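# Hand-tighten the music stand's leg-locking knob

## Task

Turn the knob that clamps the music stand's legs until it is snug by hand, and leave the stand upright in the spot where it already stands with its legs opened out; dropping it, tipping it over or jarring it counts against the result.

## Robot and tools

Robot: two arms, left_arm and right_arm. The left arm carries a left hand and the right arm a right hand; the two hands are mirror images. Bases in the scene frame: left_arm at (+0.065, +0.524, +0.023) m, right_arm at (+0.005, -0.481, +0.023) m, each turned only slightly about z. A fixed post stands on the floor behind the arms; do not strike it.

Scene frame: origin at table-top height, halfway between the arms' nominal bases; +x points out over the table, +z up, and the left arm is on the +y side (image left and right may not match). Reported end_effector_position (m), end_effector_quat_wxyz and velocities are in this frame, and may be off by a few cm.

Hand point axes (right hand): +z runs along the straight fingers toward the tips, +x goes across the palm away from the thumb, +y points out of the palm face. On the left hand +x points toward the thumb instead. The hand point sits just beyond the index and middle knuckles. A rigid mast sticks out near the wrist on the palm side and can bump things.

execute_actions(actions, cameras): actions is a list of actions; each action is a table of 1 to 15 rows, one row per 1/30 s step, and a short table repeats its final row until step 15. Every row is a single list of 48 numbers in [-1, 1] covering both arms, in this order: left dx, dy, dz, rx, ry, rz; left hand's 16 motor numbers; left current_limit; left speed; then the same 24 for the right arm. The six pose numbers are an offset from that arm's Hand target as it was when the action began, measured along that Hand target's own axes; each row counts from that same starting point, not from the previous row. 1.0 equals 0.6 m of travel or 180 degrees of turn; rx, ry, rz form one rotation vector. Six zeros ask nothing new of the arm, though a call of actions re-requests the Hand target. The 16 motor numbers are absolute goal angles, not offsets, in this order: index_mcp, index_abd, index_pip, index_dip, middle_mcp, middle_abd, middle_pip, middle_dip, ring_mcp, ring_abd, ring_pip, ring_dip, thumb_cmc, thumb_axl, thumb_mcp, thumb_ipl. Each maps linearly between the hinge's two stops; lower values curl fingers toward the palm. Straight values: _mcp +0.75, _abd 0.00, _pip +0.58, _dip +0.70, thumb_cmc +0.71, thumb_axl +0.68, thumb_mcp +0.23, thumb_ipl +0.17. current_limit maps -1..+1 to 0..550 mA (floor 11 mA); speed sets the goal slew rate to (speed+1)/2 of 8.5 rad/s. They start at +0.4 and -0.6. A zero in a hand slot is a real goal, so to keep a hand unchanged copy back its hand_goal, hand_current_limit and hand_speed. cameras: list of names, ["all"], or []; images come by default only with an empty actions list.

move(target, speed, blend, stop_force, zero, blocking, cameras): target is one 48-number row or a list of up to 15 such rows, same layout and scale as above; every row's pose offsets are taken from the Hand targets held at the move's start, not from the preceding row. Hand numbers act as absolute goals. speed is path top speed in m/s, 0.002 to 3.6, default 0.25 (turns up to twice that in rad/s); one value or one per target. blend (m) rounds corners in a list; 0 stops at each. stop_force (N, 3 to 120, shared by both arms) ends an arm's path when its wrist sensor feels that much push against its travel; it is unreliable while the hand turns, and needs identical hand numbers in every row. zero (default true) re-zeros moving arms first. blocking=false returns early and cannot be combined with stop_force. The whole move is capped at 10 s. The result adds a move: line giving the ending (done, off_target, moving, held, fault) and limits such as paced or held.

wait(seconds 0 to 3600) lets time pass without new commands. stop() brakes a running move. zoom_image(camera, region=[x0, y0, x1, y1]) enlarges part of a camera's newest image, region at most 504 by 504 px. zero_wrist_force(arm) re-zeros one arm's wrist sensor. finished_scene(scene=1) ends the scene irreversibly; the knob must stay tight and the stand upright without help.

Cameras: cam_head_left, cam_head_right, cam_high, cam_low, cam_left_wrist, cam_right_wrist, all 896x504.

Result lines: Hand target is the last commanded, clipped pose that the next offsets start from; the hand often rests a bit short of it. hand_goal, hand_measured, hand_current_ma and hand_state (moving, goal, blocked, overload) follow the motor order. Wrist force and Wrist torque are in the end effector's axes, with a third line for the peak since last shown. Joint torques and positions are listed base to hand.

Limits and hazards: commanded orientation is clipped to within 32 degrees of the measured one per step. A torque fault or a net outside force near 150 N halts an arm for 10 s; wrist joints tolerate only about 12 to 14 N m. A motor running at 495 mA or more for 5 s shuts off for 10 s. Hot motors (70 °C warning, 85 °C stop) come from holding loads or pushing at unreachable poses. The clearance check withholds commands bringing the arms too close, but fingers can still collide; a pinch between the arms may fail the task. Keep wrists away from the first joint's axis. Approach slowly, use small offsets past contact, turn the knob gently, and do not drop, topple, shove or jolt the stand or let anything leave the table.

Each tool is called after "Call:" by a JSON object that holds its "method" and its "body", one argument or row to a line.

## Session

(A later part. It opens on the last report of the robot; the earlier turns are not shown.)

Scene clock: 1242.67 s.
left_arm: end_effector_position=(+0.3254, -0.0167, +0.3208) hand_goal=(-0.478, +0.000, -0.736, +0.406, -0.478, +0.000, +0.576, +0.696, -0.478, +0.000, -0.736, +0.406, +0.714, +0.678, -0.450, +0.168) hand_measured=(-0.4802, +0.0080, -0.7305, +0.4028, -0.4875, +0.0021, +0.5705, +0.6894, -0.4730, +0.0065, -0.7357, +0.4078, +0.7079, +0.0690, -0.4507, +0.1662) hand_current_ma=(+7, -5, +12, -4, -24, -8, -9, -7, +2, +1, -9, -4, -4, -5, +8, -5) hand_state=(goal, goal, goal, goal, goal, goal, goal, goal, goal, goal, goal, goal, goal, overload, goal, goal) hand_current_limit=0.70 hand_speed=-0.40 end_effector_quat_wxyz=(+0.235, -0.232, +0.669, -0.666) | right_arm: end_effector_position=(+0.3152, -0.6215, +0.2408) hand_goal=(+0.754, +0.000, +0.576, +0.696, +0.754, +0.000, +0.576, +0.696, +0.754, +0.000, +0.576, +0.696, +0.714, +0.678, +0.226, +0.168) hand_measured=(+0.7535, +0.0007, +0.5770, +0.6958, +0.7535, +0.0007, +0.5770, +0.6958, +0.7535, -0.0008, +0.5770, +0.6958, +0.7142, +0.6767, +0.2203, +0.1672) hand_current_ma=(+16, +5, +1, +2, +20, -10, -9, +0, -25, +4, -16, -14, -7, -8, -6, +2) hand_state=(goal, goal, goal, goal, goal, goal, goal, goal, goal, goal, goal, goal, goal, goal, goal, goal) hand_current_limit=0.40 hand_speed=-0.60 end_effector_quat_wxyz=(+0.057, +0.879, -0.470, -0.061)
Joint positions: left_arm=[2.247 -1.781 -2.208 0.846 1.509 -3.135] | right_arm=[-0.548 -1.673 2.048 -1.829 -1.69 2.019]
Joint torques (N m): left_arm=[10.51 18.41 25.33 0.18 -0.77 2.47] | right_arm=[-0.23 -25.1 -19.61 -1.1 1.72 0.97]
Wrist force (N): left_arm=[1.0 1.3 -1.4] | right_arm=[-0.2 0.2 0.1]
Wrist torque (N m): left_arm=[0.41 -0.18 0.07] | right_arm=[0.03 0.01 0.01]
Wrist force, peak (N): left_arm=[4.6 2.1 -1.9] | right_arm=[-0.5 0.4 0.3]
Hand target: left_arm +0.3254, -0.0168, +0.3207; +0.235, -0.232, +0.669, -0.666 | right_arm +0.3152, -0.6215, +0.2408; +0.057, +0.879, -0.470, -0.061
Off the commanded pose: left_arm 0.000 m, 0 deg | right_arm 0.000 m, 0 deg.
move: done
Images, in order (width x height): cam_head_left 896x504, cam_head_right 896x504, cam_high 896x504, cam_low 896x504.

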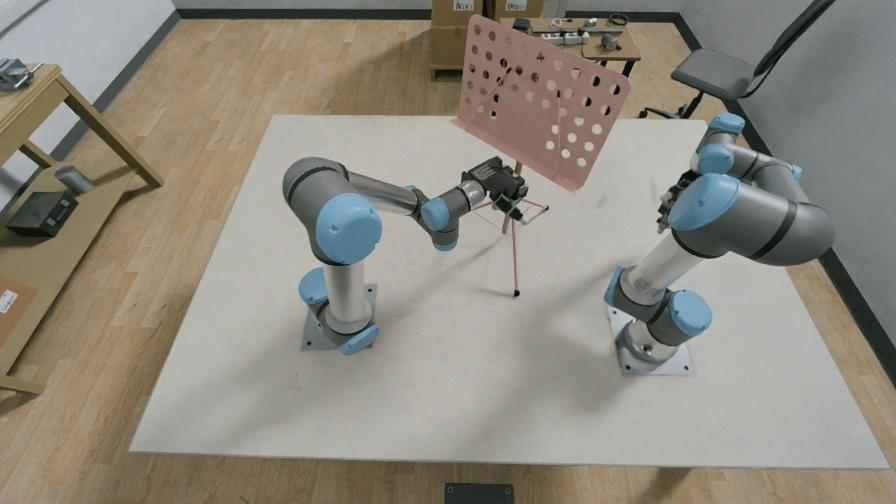

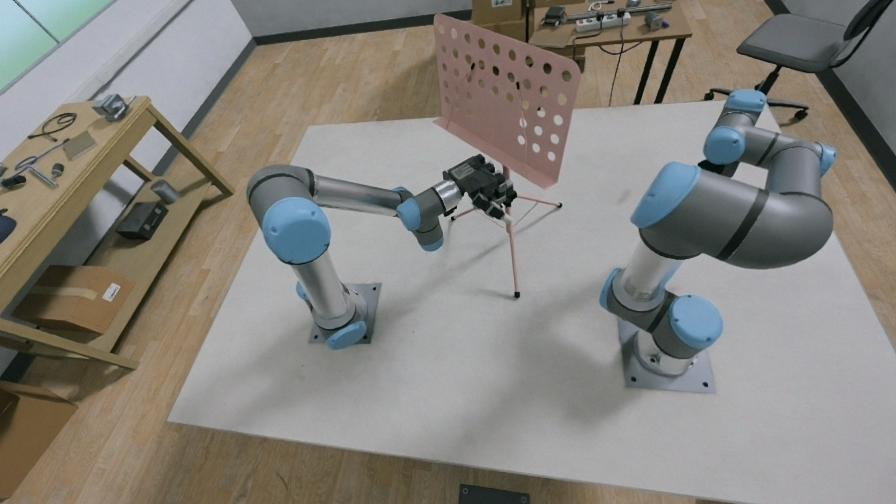

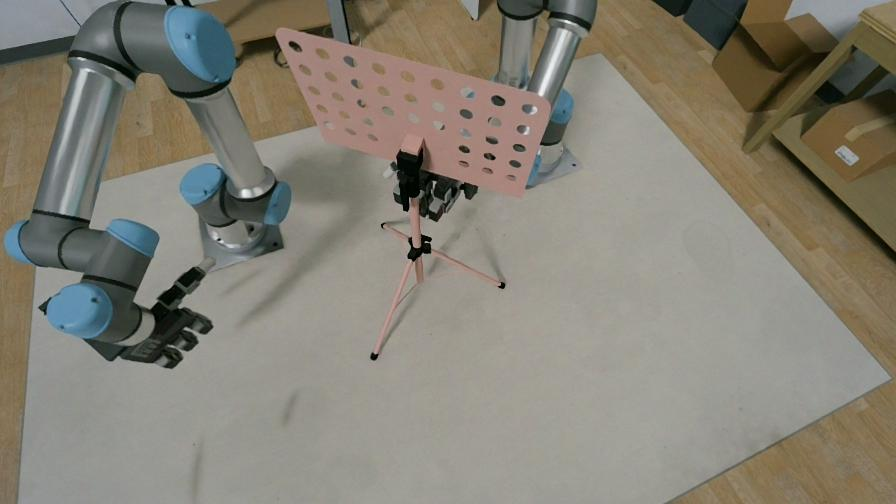

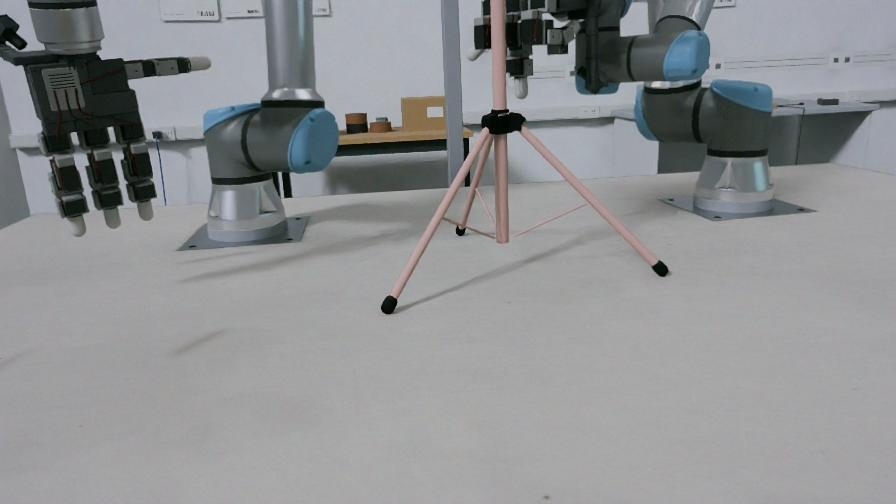

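Call:
{"method": "move", "body": {
  "target": [-0.0067,0.0082,0.0283,0.0833,0,0, -0.479, 0, -0.737, 0.406, -0.479, 0, 0.576, 0.696, -0.478, 0, -0.736, 0.406, 0.714, 0.678, -0.45, 0.168, 0.7, -0.4, 0,0,0,0,0,0, 0.754, 0, 0.576, 0.696, 0.754, 0, 0.576, 0.696, 0.754, 0, 0.576, 0.696, 0.714, 0.678, 0.226, 0.168, 0.4, -0.6],
  "speed": 0.04,
  "cameras": ["cam_high","cam_low","cam_head_left","cam_head_right","cam_left_wrist"]
}}

Call:
{"method": "zoom_image", "body": {
  "camera": "cam_high",
  "region": [400, 210, 460, 255]
}}

Call:
{"method": "zoom_image", "body": {
  "camera": "cam_low",
  "region": [480, 80, 560, 140]
}}

Call:
{"method": "zoom_image", "body": {
  "camera": "cam_head_right",
  "region": [475, 180, 535, 225]
}}

Scene clock: 1282.90 s.
left_arm: end_effector_position=(+0.3392, -0.0275, +0.3158) hand_goal=(-0.478, +0.000, -0.736, +0.406, -0.478, +0.000, +0.576, +0.696, -0.478, +0.000, -0.736, +0.406, +0.714, +0.678, -0.450, +0.168) hand_measured=(-0.4838, +0.0065, -0.7318, +0.4028, -0.4887, +0.0021, +0.5705, +0.6907, -0.4790, +0.0080, -0.7357, +0.4066, +0.7067, -0.0763, -0.4497, +0.1662) hand_current_ma=(+0, +5, -4, -11, -17, -7, -13, -14, -6, -10, +1, -4, -3, -12, +5, -5) hand_state=(goal, goal, goal, goal, goal, goal, goal, goal, goal, goal, goal, goal, goal, overload, goal, goal) hand_current_limit=0.70 hand_speed=-0.40 end_effector_quat_wxyz=(-0.264, +0.199, -0.576, +0.747) | right_arm: end_effector_position=(+0.3152, -0.6215, +0.2408) hand_goal=(+0.754, +0.000, +0.576, +0.696, +0.754, +0.000, +0.576, +0.696, +0.754, +0.000, +0.576, +0.696, +0.714, +0.678, +0.226, +0.168) hand_measured=(+0.7535, -0.0008, +0.5770, +0.6958, +0.7535, +0.0007, +0.5770, +0.6958, +0.7535, -0.0008, +0.5770, +0.6958, +0.7142, +0.6777, +0.2203, +0.1672) hand_current_ma=(+8, -12, +13, -12, +1, -18, +2, +12, -5, +9, -16, -4, -14, -14, +1, -17) hand_state=(goal, goal, goal, goal, goal, goal, goal, goal, goal, goal, goal, goal, goal, goal, goal, goal) hand_current_limit=0.40 hand_speed=-0.60 end_effector_quat_wxyz=(+0.057, +0.879, -0.470, -0.061)
Joint positions: left_arm=[2.259 -1.977 -2.177 1.273 1.498 -3.155] | right_arm=[-0.548 -1.673 2.048 -1.829 -1.69 2.019]
Joint torques (N m): left_arm=[-4.44 40.96 1.93 2.62 1.09 2.35] | right_arm=[0.11 -23.96 -18.95 -1.06 1.76 0.89]
Wrist force (N): left_arm=[1.3 1.2 -1.8] | right_arm=[-0.2 0.5 0.1]
Wrist torque (N m): left_arm=[0.43 -0.26 0.12] | right_arm=[0.06 0.02 0.00]
Wrist force, peak (N): left_arm=[1.0 1.5 -2.3] | right_arm=[-0.4 0.4 0.5]
Hand target: left_arm +0.3391, -0.0275, +0.3158; -0.264, +0.199, -0.576, +0.747 | right_arm +0.3152, -0.6215, +0.2408; +0.057, +0.879, -0.470, -0.061
Off the commanded pose: left_arm 0.000 m, 0 deg | right_arm 0.000 m, 0 deg.
move: done
cam_left_wrist: T_world_to_cam=[[0.49841, 0.60819, 0.61782, -0.38118], [-0.86423, 0.40484, 0.29867, 0.16609], [-0.06847, -0.6828, 0.72739, -0.09816]] pos_world=[0.3268, 0.09757, 0.25729]
Images, in order (width x height): cam_head_left 896x504, cam_head_right 896x504, cam_high 896x504, cam_low 896x504, cam_left_wrist 896x504.

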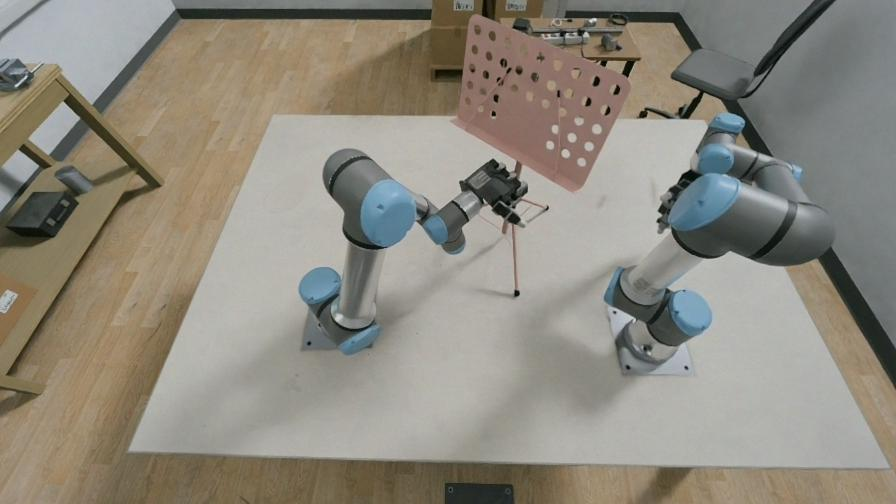

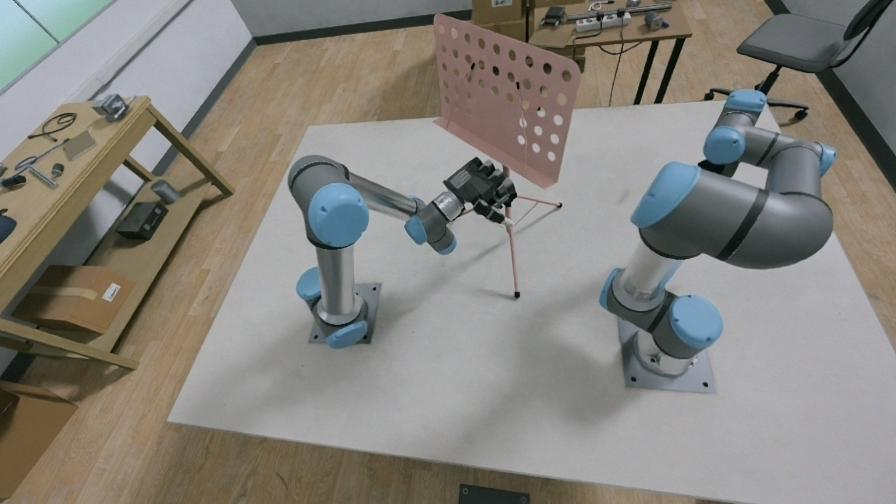

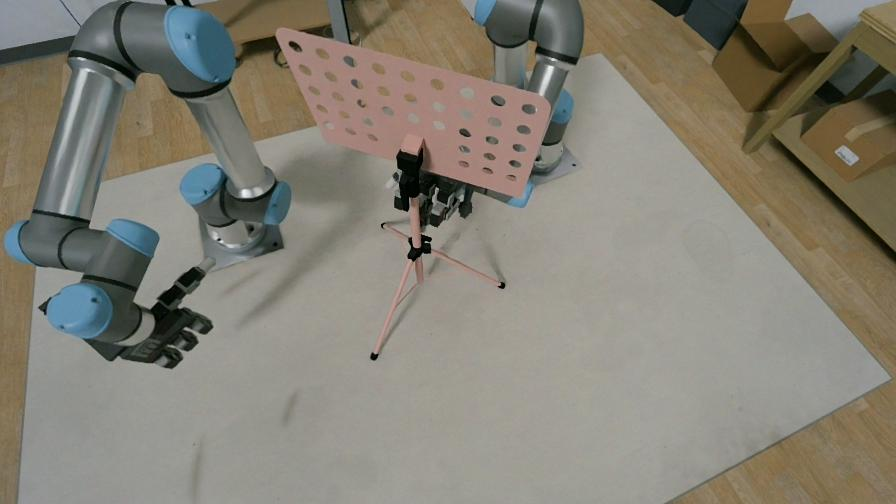

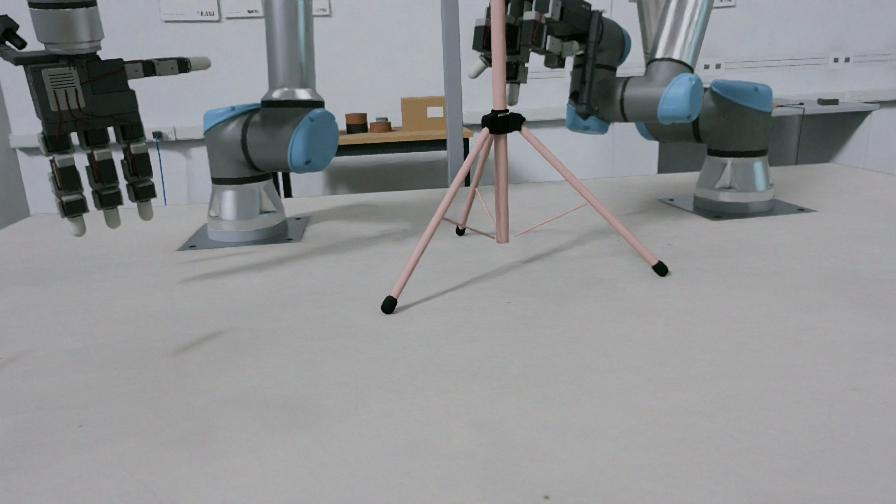

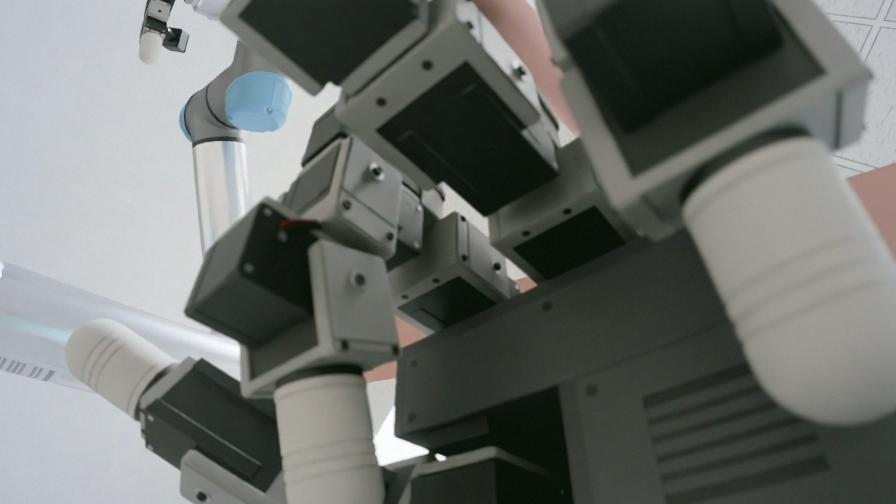

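Scaled by 8.400 from the camera's image (finer frame: 1280x720).

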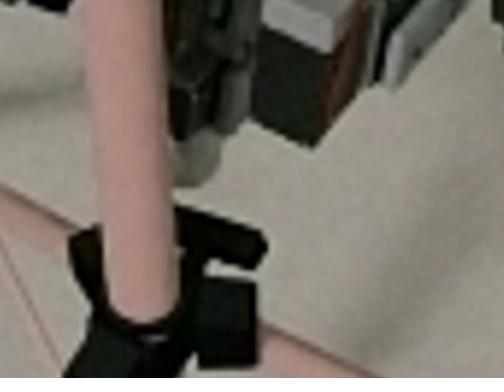

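Scaled by 6.300 from the camera's image (finer frame: 1280x720).

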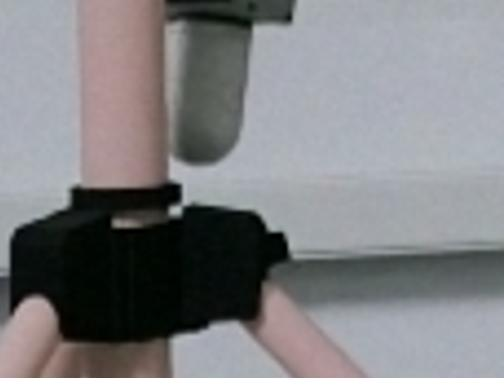

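Scaled by 8.400 from the camera's image (finer frame: 1280x720).

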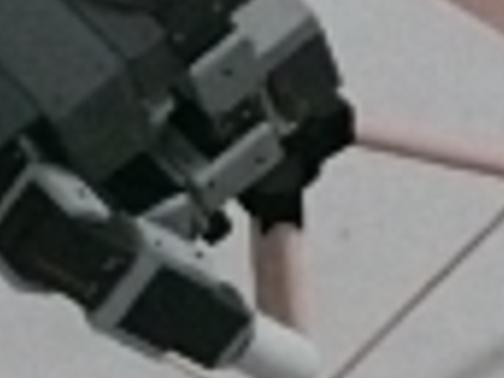

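Call:
{"method": "move", "body": {
  "target": [0.005,0.05,0,0,0,0, -0.479, 0, -0.737, 0.406, -0.479, 0, 0.576, 0.696, -0.478, 0, -0.736, 0.406, 0.714, 0.678, -0.45, 0.168, 0.7, -0.4, 0,0,0,0,0,0, 0.754, 0, 0.576, 0.696, 0.754, 0, 0.576, 0.696, 0.754, 0, 0.576, 0.696, 0.714, 0.678, 0.226, 0.168, 0.4, -0.6],
  "speed": 0.01,
  "stop_force": 4,
  "cameras": ["cam_high","cam_low","cam_head_left","cam_head_right"]
}}

Call:
{"method": "zoom_image", "body": {
  "camera": "cam_high",
  "region": [400, 210, 460, 255]
}}

Call:
{"method": "zoom_image", "body": {
  "camera": "cam_low",
  "region": [480, 80, 560, 140]
}}

Call:
{"method": "zoom_image", "body": {
  "camera": "cam_head_right",
  "region": [475, 180, 535, 225]
}}

Scene clock: 1299.60 s.
left_arm: end_effector_position=(+0.3411, -0.0336, +0.2931) hand_goal=(-0.478, +0.000, -0.736, +0.406, -0.478, +0.000, +0.576, +0.696, -0.478, +0.000, -0.736, +0.406, +0.714, +0.678, -0.450, +0.168) hand_measured=(-0.4838, +0.0080, -0.7318, +0.4028, -0.4875, +0.0021, +0.5705, +0.6894, -0.4790, +0.0065, -0.7357, +0.4078, +0.7079, -0.1079, -0.4497, +0.1662) hand_current_ma=(+1, -2, +9, -7, -25, -18, -14, -10, -3, -15, +6, -10, +0, -1, +3, -1) hand_state=(goal, goal, goal, goal, goal, goal, goal, goal, goal, goal, goal, goal, goal, overload, goal, goal) hand_current_limit=0.70 hand_speed=-0.40 end_effector_quat_wxyz=(-0.264, +0.199, -0.576, +0.747) | right_arm: end_effector_position=(+0.3152, -0.6215, +0.2408) hand_goal=(+0.754, +0.000, +0.576, +0.696, +0.754, +0.000, +0.576, +0.696, +0.754, +0.000, +0.576, +0.696, +0.714, +0.678, +0.226, +0.168) hand_measured=(+0.7535, -0.0008, +0.5770, +0.6958, +0.7535, -0.0008, +0.5770, +0.6958, +0.7535, +0.0007, +0.5770, +0.6958, +0.7142, +0.6777, +0.2203, +0.1681) hand_current_ma=(+12, -3, +10, +1, +4, +2, -6, +10, -15, -1, +6, -10, -5, -7, +3, -7) hand_state=(goal, goal, goal, goal, goal, goal, goal, goal, goal, goal, goal, goal, goal, goal, goal, goal) hand_current_limit=0.40 hand_speed=-0.60 end_effector_quat_wxyz=(+0.057, +0.879, -0.470, -0.061)
Joint positions: left_arm=[2.251 -2.043 -2.166 1.327 1.505 -3.153] | right_arm=[-0.548 -1.673 2.048 -1.829 -1.69 2.019]
Joint torques (N m): left_arm=[14.74 40.7 0.23 -0.39 -1.47 0.37] | right_arm=[-1.15 -24.71 -19.93 -0.58 1.6 0.95]
Wrist force (N): left_arm=[1.3 -1.8 -2.2] | right_arm=[-0.2 0.4 0.4]
Wrist torque (N m): left_arm=[0.30 -0.25 0.19] | right_arm=[0.03 0.00 0.01]
Wrist force, peak (N): left_arm=[1.2 -5.2 -2.3] | right_arm=[-0.4 0.2 0.6]
Hand target: left_arm +0.3412, -0.0336, +0.2931; -0.264, +0.199, -0.576, +0.747 (not the last commanded pose) | right_arm +0.3152, -0.6215, +0.2408; +0.057, +0.879, -0.470, -0.061
Off the commanded pose: left_arm 0.007 m, 0 deg | right_arm 0.000 m, 0 deg.
move: contact (left_arm)
Images, in order (width x height): cam_head_left 896x504, cam_head_right 896x504, cam_high 896x504, cam_low 896x504.

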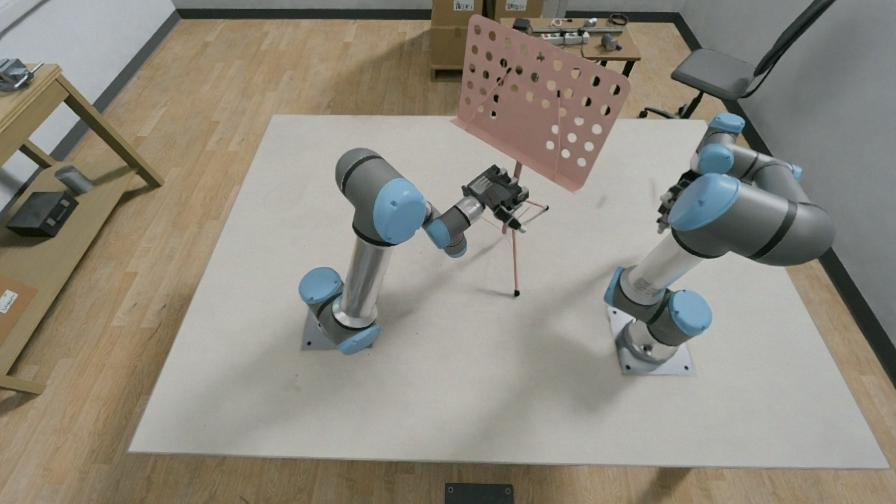

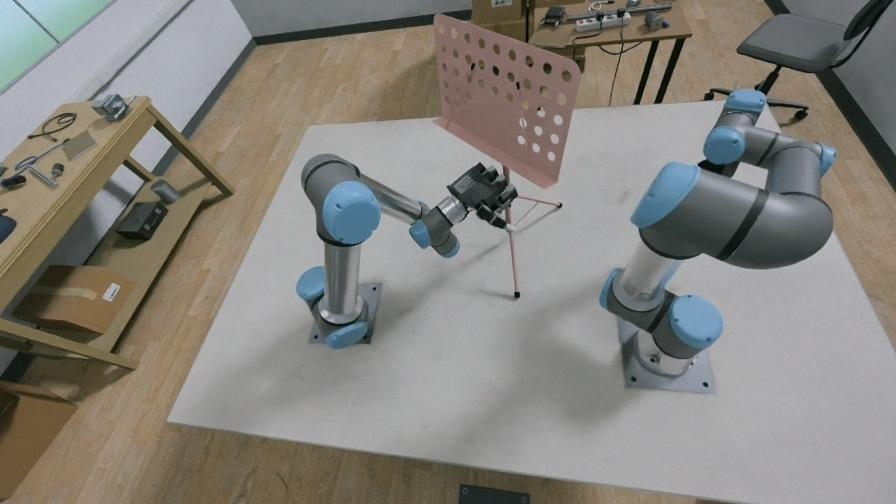

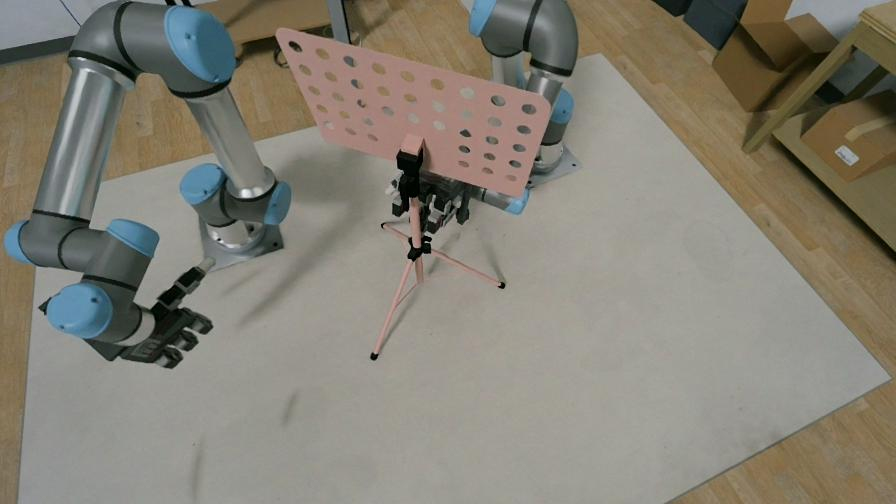

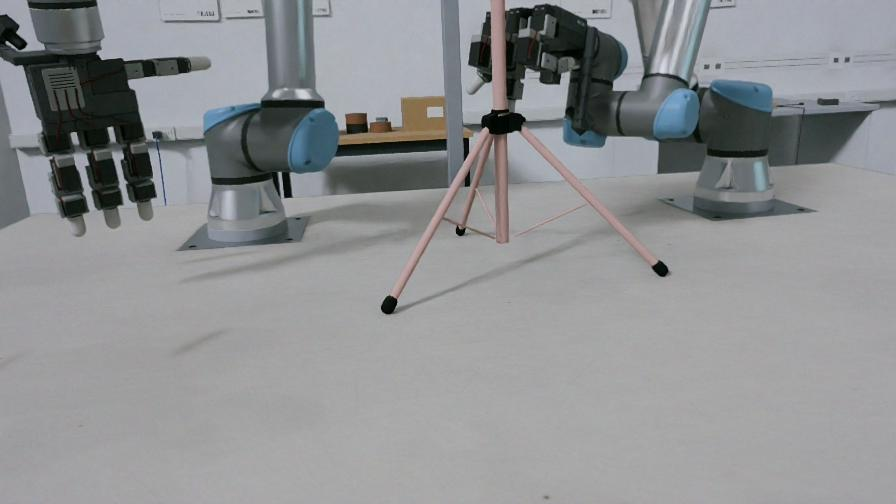

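Scaled by 8.400 from the camera's image (finer frame: 1280x720).

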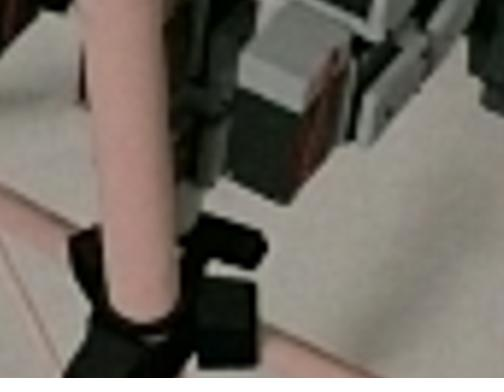

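Scaled by 6.300 from the camera's image (finer frame: 1280x720).

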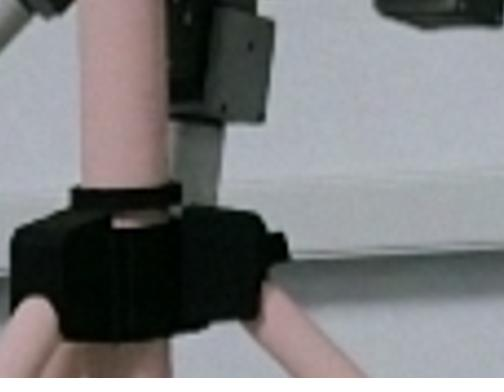

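Scaled by 8.400 from the camera's image (finer frame: 1280x720).

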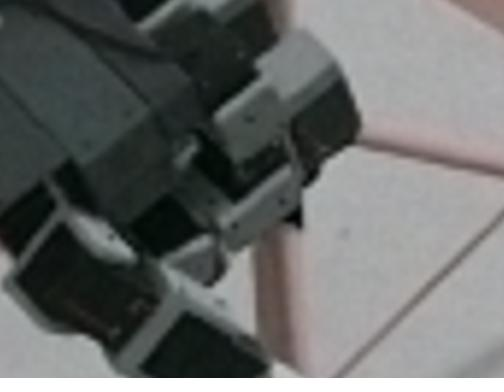

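Call:
{"method": "move", "body": {
  "target": [0,0.03,0,0,0,0, -0.479, 0, -0.737, 0.406, -0.479, 0, 0.576, 0.696, -0.478, 0, -0.736, 0.406, 0.714, 0.678, -0.45, 0.168, 0.75, -0.4, 0,0,0,0,0,0, 0.754, 0, 0.576, 0.696, 0.754, 0, 0.576, 0.696, 0.754, 0, 0.576, 0.696, 0.714, 0.678, 0.226, 0.168, 0.4, -0.6],
  "speed": 0.005,
  "stop_force": 8,
  "cameras": ["cam_high","cam_low","cam_head_left","cam_head_right"]
}}

Call:
{"method": "zoom_image", "body": {
  "camera": "cam_high",
  "region": [400, 210, 460, 255]
}}

Call:
{"method": "zoom_image", "body": {
  "camera": "cam_low",
  "region": [480, 80, 560, 140]
}}

Call:
{"method": "zoom_image", "body": {
  "camera": "cam_head_right",
  "region": [475, 180, 535, 225]
}}

Scene clock: 1308.23 s.
left_arm: end_effector_position=(+0.3422, -0.0349, +0.2871) hand_goal=(-0.478, +0.000, -0.736, +0.406, -0.478, +0.000, +0.576, +0.696, -0.478, +0.000, -0.736, +0.406, +0.714, +0.678, -0.450, +0.168) hand_measured=(-0.4838, +0.0080, -0.7318, +0.4040, -0.4935, +0.0007, +0.5693, +0.6894, -0.4790, +0.0051, -0.7357, +0.4066, +0.7067, -0.1079, -0.4507, +0.1672) hand_current_ma=(-2, +4, +14, +3, -27, -6, -17, +2, +0, -4, -5, -10, -8, -10, -6, -5) hand_state=(goal, goal, goal, goal, goal, goal, goal, goal, goal, goal, goal, goal, goal, overload, goal, goal) hand_current_limit=0.75 hand_speed=-0.40 end_effector_quat_wxyz=(-0.264, +0.199, -0.576, +0.748) | right_arm: end_effector_position=(+0.3152, -0.6215, +0.2408) hand_goal=(+0.754, +0.000, +0.576, +0.696, +0.754, +0.000, +0.576, +0.696, +0.754, +0.000, +0.576, +0.696, +0.714, +0.678, +0.226, +0.168) hand_measured=(+0.7535, +0.0007, +0.5757, +0.6958, +0.7535, +0.0007, +0.5770, +0.6958, +0.7535, -0.0008, +0.5770, +0.6958, +0.7142, +0.6767, +0.2203, +0.1672) hand_current_ma=(+17, +5, -4, -11, +5, -24, +9, +9, +0, +17, -12, -5, -4, +0, -11, -17) hand_state=(goal, goal, goal, goal, goal, goal, goal, goal, goal, goal, goal, goal, goal, goal, goal, goal) hand_current_limit=0.40 hand_speed=-0.60 end_effector_quat_wxyz=(+0.057, +0.879, -0.470, -0.061)
Joint positions: left_arm=[2.251 -2.06 -2.163 1.342 1.505 -3.153] | right_arm=[-0.548 -1.673 2.048 -1.829 -1.69 2.019]
Joint torques (N m): left_arm=[-6.74 38.35 -0.14 -2.41 0.73 0.9] | right_arm=[-0.04 -24.68 -19.19 -0.72 1.69 0.9]
Wrist force (N): left_arm=[1.1 -7.7 -2.1] | right_arm=[-0.1 0.2 0.5]
Wrist torque (N m): left_arm=[0.00 -0.23 0.31] | right_arm=[0.00 -0.01 0.01]
Wrist force, peak (N): left_arm=[1.5 -10.8 -2.3] | right_arm=[-0.3 0.4 0.4]
Hand target: left_arm +0.3422, -0.0349, +0.2870; -0.264, +0.199, -0.576, +0.748 (not the last commanded pose) | right_arm +0.3152, -0.6215, +0.2408; +0.057, +0.879, -0.470, -0.061
Off the commanded pose: left_arm 0.012 m, 0 deg | right_arm 0.000 m, 0 deg.
move: contact (left_arm)
Images, in order (width x height): cam_head_left 896x504, cam_head_right 896x504, cam_high 896x504, cam_low 896x504.

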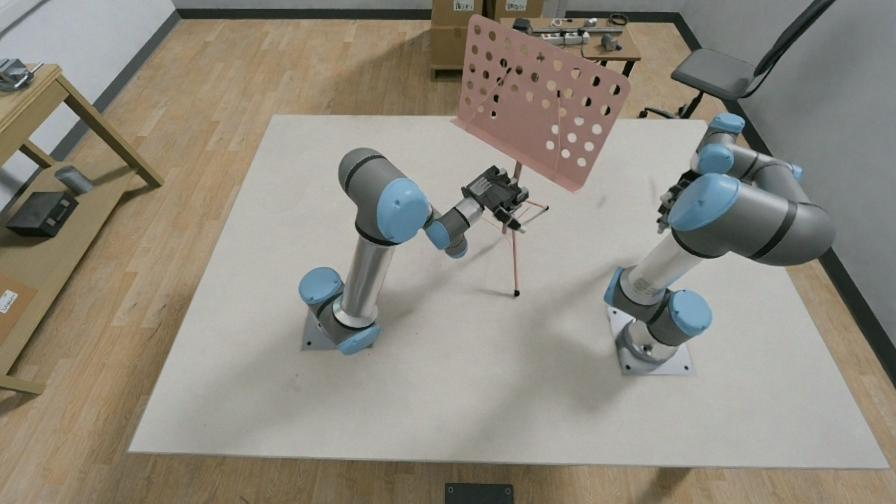

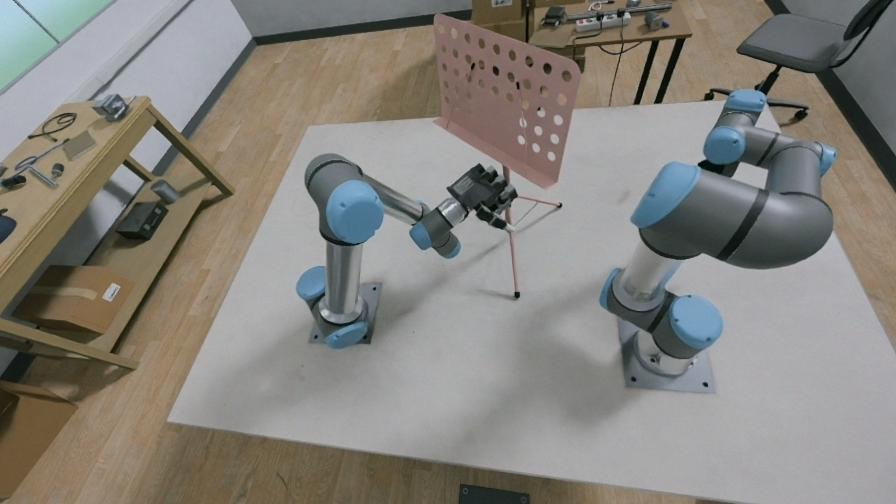

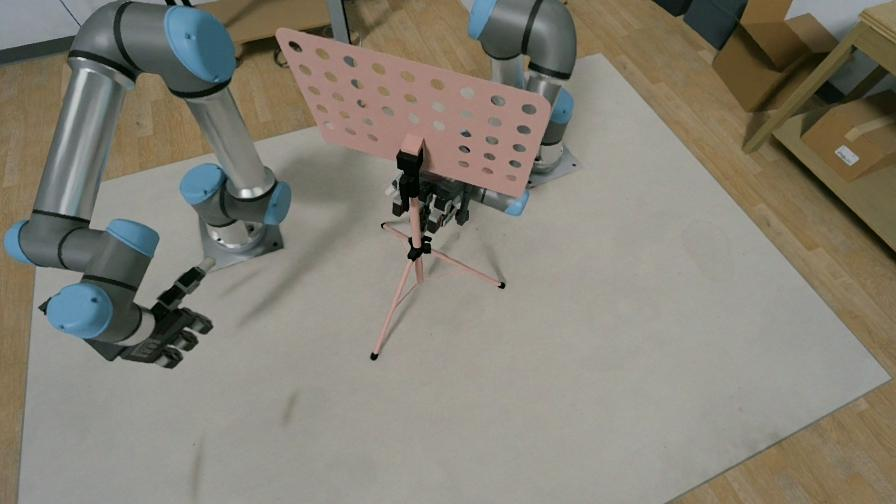

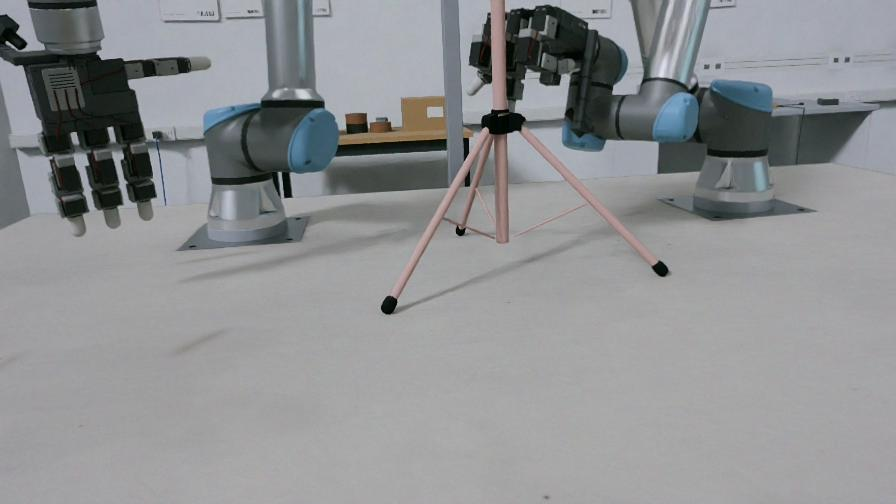

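Scaled by 8.400 from the camera's image (finer frame: 1280x720).

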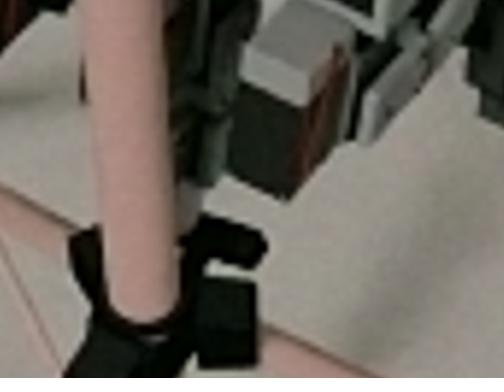

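Scaled by 6.300 from the camera's image (finer frame: 1280x720).

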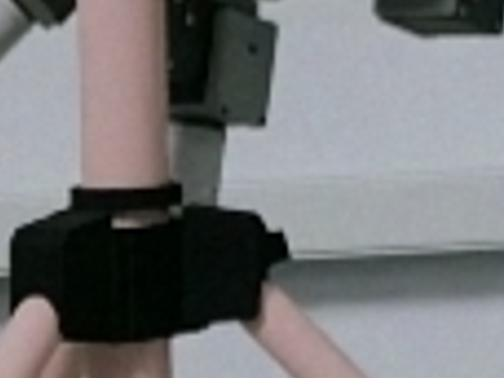

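Scaled by 8.400 from the camera's image (finer frame: 1280x720).

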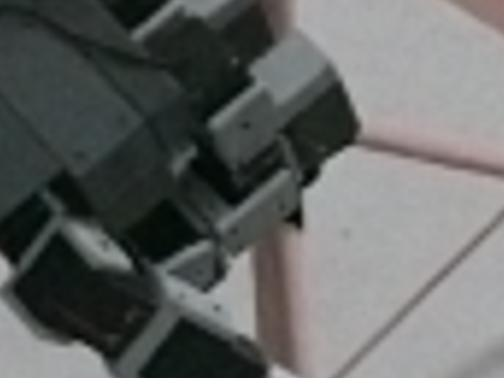

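Call:
{"method": "move", "body": {
  "target": [0,0.03,0,0,0,0, -0.479, 0, -0.737, 0.406, -0.479, 0, 0.576, 0.696, -0.478, 0, -0.736, 0.406, 0.714, 0.678, -0.45, 0.168, 0.75, -0.4, 0,0,0,0,0,0, 0.754, 0, 0.576, 0.696, 0.754, 0, 0.576, 0.696, 0.754, 0, 0.576, 0.696, 0.714, 0.678, 0.226, 0.168, 0.4, -0.6],
  "speed": 0.005,
  "stop_force": 8,
  "cameras": ["cam_high","cam_low","cam_left_wrist"]
}}

Call:
{"method": "zoom_image", "body": {
  "camera": "cam_high",
  "region": [405, 220, 445, 250]
}}

Call:
{"method": "zoom_image", "body": {
  "camera": "cam_low",
  "region": [480, 80, 560, 140]
}}

Scene clock: 1322.00 s.
left_arm: end_effector_position=(+0.3423, -0.0349, +0.2863) hand_goal=(-0.478, +0.000, -0.736, +0.406, -0.478, +0.000, +0.576, +0.696, -0.478, +0.000, -0.736, +0.406, +0.714, +0.678, -0.450, +0.168) hand_measured=(-0.4838, +0.0080, -0.7318, +0.4028, -0.4947, +0.0021, +0.5680, +0.6894, -0.4790, +0.0065, -0.7357, +0.4066, +0.7079, -0.1079, -0.4497, +0.1672) hand_current_ma=(+2, +8, +7, -19, -19, -13, -7, -1, +7, -13, +6, +9, -7, -5, +3, +2) hand_state=(goal, goal, goal, goal, goal, goal, goal, goal, goal, goal, goal, goal, goal, overload, goal, goal) hand_current_limit=0.75 hand_speed=-0.40 end_effector_quat_wxyz=(-0.264, +0.199, -0.576, +0.747) | right_arm: end_effector_position=(+0.3152, -0.6215, +0.2408) hand_goal=(+0.754, +0.000, +0.576, +0.696, +0.754, +0.000, +0.576, +0.696, +0.754, +0.000, +0.576, +0.696, +0.714, +0.678, +0.226, +0.168) hand_measured=(+0.7535, -0.0008, +0.5770, +0.6958, +0.7523, +0.0007, +0.5770, +0.6958, +0.7535, +0.0007, +0.5770, +0.6958, +0.7142, +0.6777, +0.2203, +0.1681) hand_current_ma=(+11, +0, +19, -4, +9, -13, -11, +14, -1, +12, -3, +1, +6, +0, -11, -6) hand_state=(goal, goal, goal, goal, goal, goal, goal, goal, goal, goal, goal, goal, goal, goal, goal, goal) hand_current_limit=0.40 hand_speed=-0.60 end_effector_quat_wxyz=(+0.057, +0.879, -0.470, -0.061)
Joint positions: left_arm=[2.251 -2.062 -2.163 1.343 1.505 -3.153] | right_arm=[-0.548 -1.673 2.048 -1.829 -1.69 2.019]
Joint torques (N m): left_arm=[4.41 35.08 -3.08 -4 -0.59 0.68] | right_arm=[0.25 -25.72 -20.3 -0.83 1.68 1.03]
Wrist force (N): left_arm=[1.7 -14.8 -1.6] | right_arm=[-0.5 0.3 0.1]
Wrist torque (N m): left_arm=[-0.34 -0.27 0.50] | right_arm=[0.03 0.05 -0.02]
Wrist force, peak (N): left_arm=[1.7 -16.7 -1.7] | right_arm=[-0.5 0.4 0.3]
Hand target: left_arm +0.3423, -0.0349, +0.2863; -0.264, +0.199, -0.576, +0.747 (not the last commanded pose) | right_arm +0.3152, -0.6215, +0.2408; +0.057, +0.879, -0.470, -0.061
Off the commanded pose: left_arm 0.017 m, 0 deg | right_arm 0.000 m, 0 deg.
move: contact (left_arm)
cam_left_wrist: T_world_to_cam=[[0.49851, 0.60815, 0.61777, -0.36001], [-0.86417, 0.40498, 0.29866, 0.18055], [-0.06856, -0.68275, 0.72743, -0.08152]] pos_world=[0.3299, 0.09017, 0.22779]

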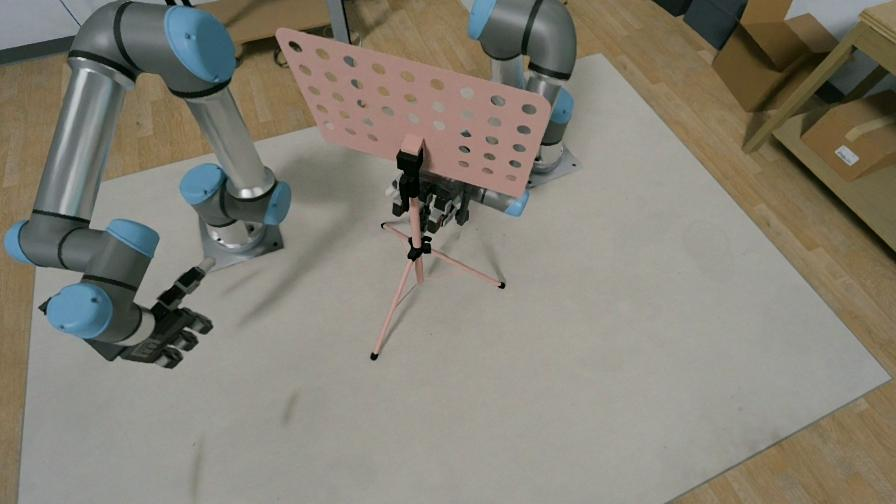

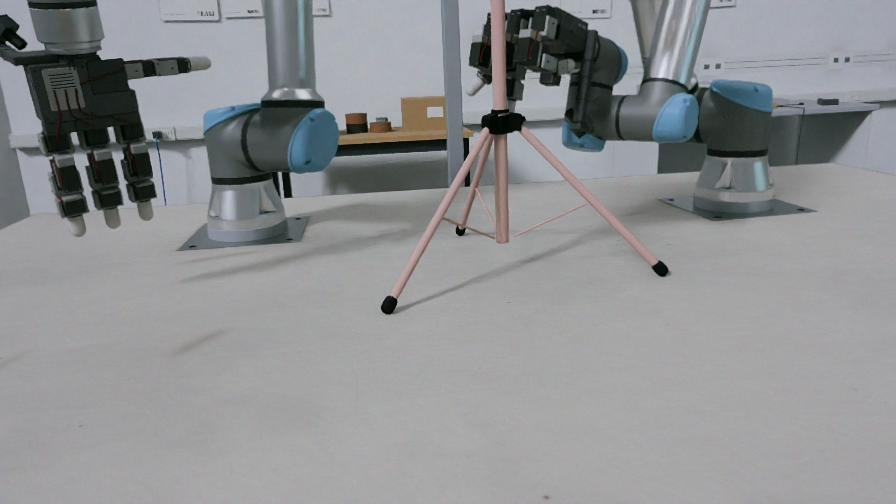

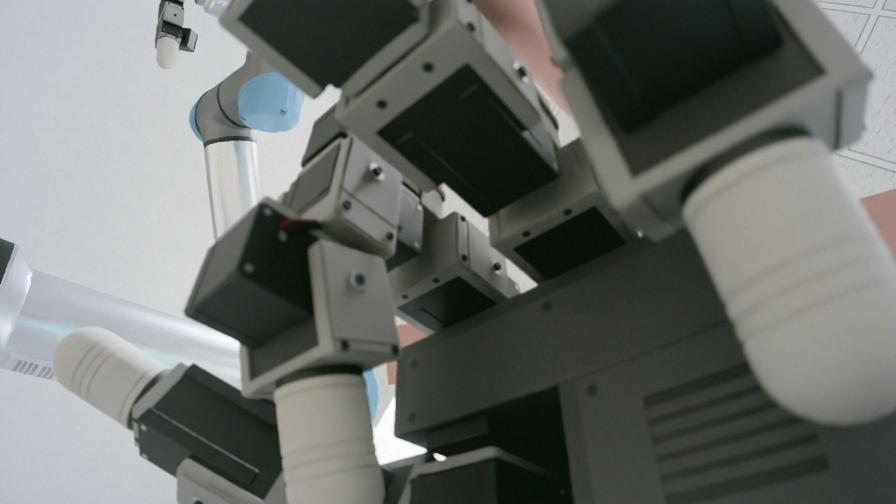

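Scaled by 12.600 from the camera's image (finer frame: 1280x720).

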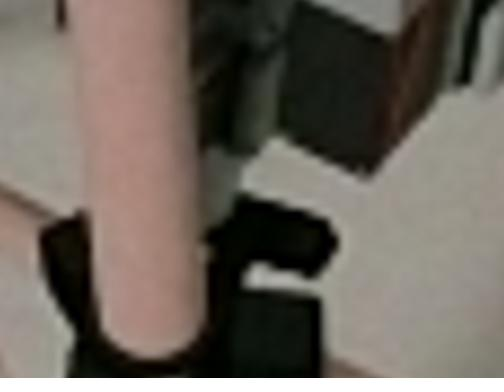

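Scaled by 6.300 from the camera's image (finer frame: 1280x720).

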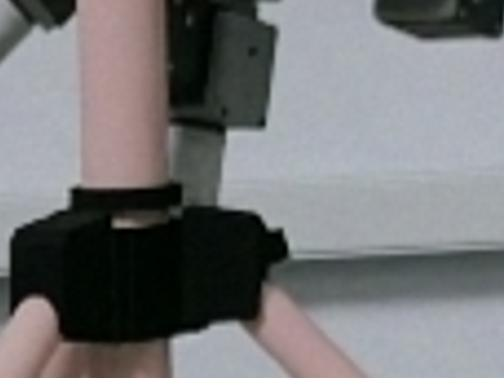

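Call:
{"method": "move", "body": {
  "target": [0,0.03,0,0,0,0, -0.479, 0, -0.737, 0.406, -0.479, 0, 0.576, 0.696, -0.478, 0, -0.736, 0.406, 0.714, 0.678, -0.45, 0.168, 0.75, -0.4, 0,0,0,0,0,0, 0.754, 0, 0.576, 0.696, 0.754, 0, 0.576, 0.696, 0.754, 0, 0.576, 0.696, 0.714, 0.678, 0.226, 0.168, 0.4, -0.6],
  "speed": 0.004,
  "stop_force": 6,
  "cameras": ["cam_high","cam_low"]
}}

Call:
{"method": "zoom_image", "body": {
  "camera": "cam_high",
  "region": [405, 220, 445, 250]
}}

Call:
{"method": "zoom_image", "body": {
  "camera": "cam_low",
  "region": [480, 80, 560, 140]
}}

Scene clock: 1334.37 s.
left_arm: end_effector_position=(+0.3423, -0.0350, +0.2857) hand_goal=(-0.478, +0.000, -0.736, +0.406, -0.478, +0.000, +0.576, +0.696, -0.478, +0.000, -0.736, +0.406, +0.714, +0.678, -0.450, +0.168) hand_measured=(-0.4838, +0.0080, -0.7318, +0.4040, -0.4947, +0.0007, +0.5693, +0.6869, -0.4790, +0.0065, -0.7357, +0.4066, +0.7079, -0.1079, -0.4497, +0.1672) hand_current_ma=(-5, +1, -1, -10, -29, -19, -8, -10, +0, -2, -7, +1, -5, -1, +2, +3) hand_state=(goal, goal, goal, goal, goal, goal, goal, goal, goal, goal, goal, goal, goal, overload, goal, goal) hand_current_limit=0.75 hand_speed=-0.40 end_effector_quat_wxyz=(-0.264, +0.199, -0.576, +0.747) | right_arm: end_effector_position=(+0.3152, -0.6215, +0.2408) hand_goal=(+0.754, +0.000, +0.576, +0.696, +0.754, +0.000, +0.576, +0.696, +0.754, +0.000, +0.576, +0.696, +0.714, +0.678, +0.226, +0.168) hand_measured=(+0.7535, -0.0008, +0.5770, +0.6958, +0.7523, -0.0008, +0.5770, +0.6958, +0.7535, +0.0007, +0.5770, +0.6958, +0.7142, +0.6777, +0.2212, +0.1672) hand_current_ma=(+12, -7, +12, +4, +6, -2, +0, +2, -11, +2, -9, -9, -3, -2, +0, -6) hand_state=(goal, goal, goal, goal, goal, goal, goal, goal, goal, goal, goal, goal, goal, goal, goal, goal) hand_current_limit=0.40 hand_speed=-0.60 end_effector_quat_wxyz=(+0.057, +0.879, -0.470, -0.061)
Joint positions: left_arm=[2.251 -2.064 -2.163 1.345 1.505 -3.153] | right_arm=[-0.548 -1.673 2.048 -1.829 -1.69 2.019]
Joint torques (N m): left_arm=[3.12 31.37 -3.94 -5.26 -0.18 0.91] | right_arm=[-0.89 -24.66 -19.48 -0.51 1.8 0.78]
Wrist force (N): left_arm=[1.7 -20.1 -1.5] | right_arm=[-0.1 0.4 0.2]
Wrist torque (N m): left_arm=[-0.55 -0.26 0.61] | right_arm=[0.04 -0.01 0.02]
Wrist force, peak (N): left_arm=[1.9 -21.9 -1.2] | right_arm=[-0.3 0.4 0.5]
Hand target: left_arm +0.3423, -0.0350, +0.2857; -0.264, +0.199, -0.576, +0.747 (not the last commanded pose) | right_arm +0.3152, -0.6215, +0.2408; +0.057, +0.879, -0.470, -0.061
Off the commanded pose: left_arm 0.017 m, 0 deg | right_arm 0.000 m, 0 deg.
move: contact (left_arm)

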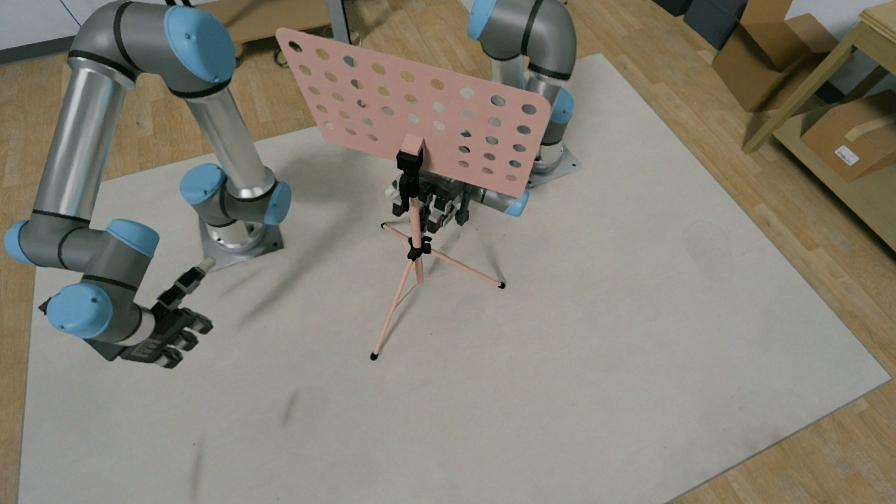

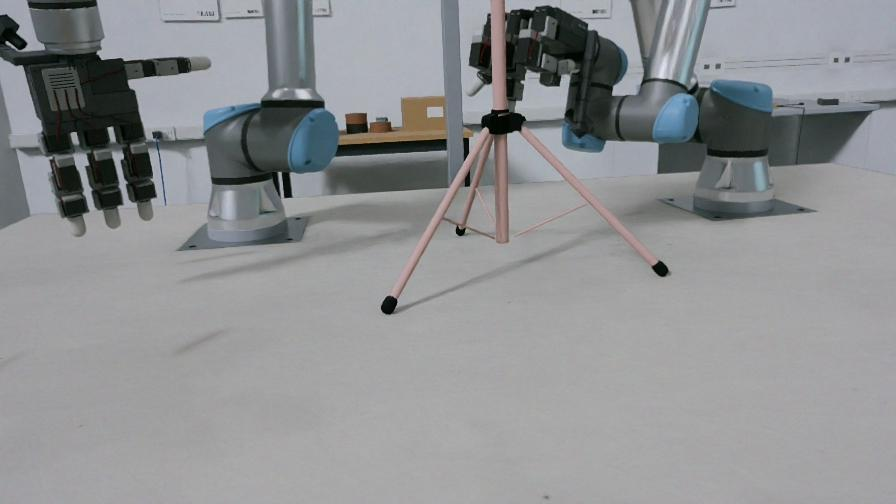

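Scaled by 12.600 from the camera's image (finer frame: 1280x720).

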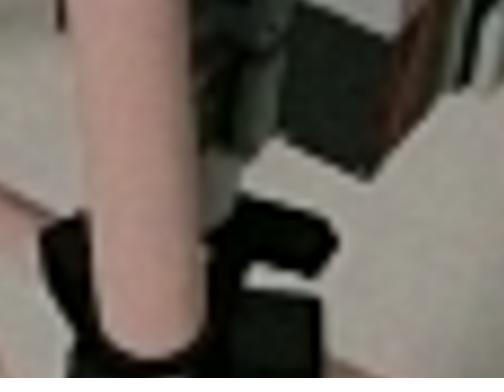

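Scaled by 6.300 from the camera's image (finer frame: 1280x720).

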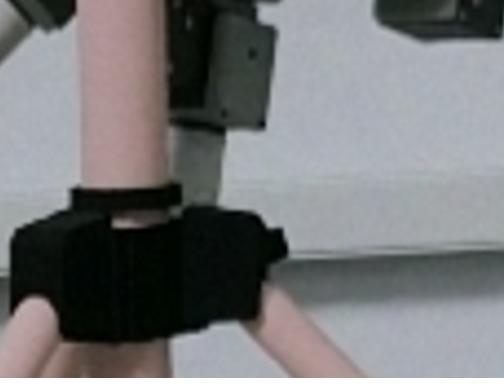

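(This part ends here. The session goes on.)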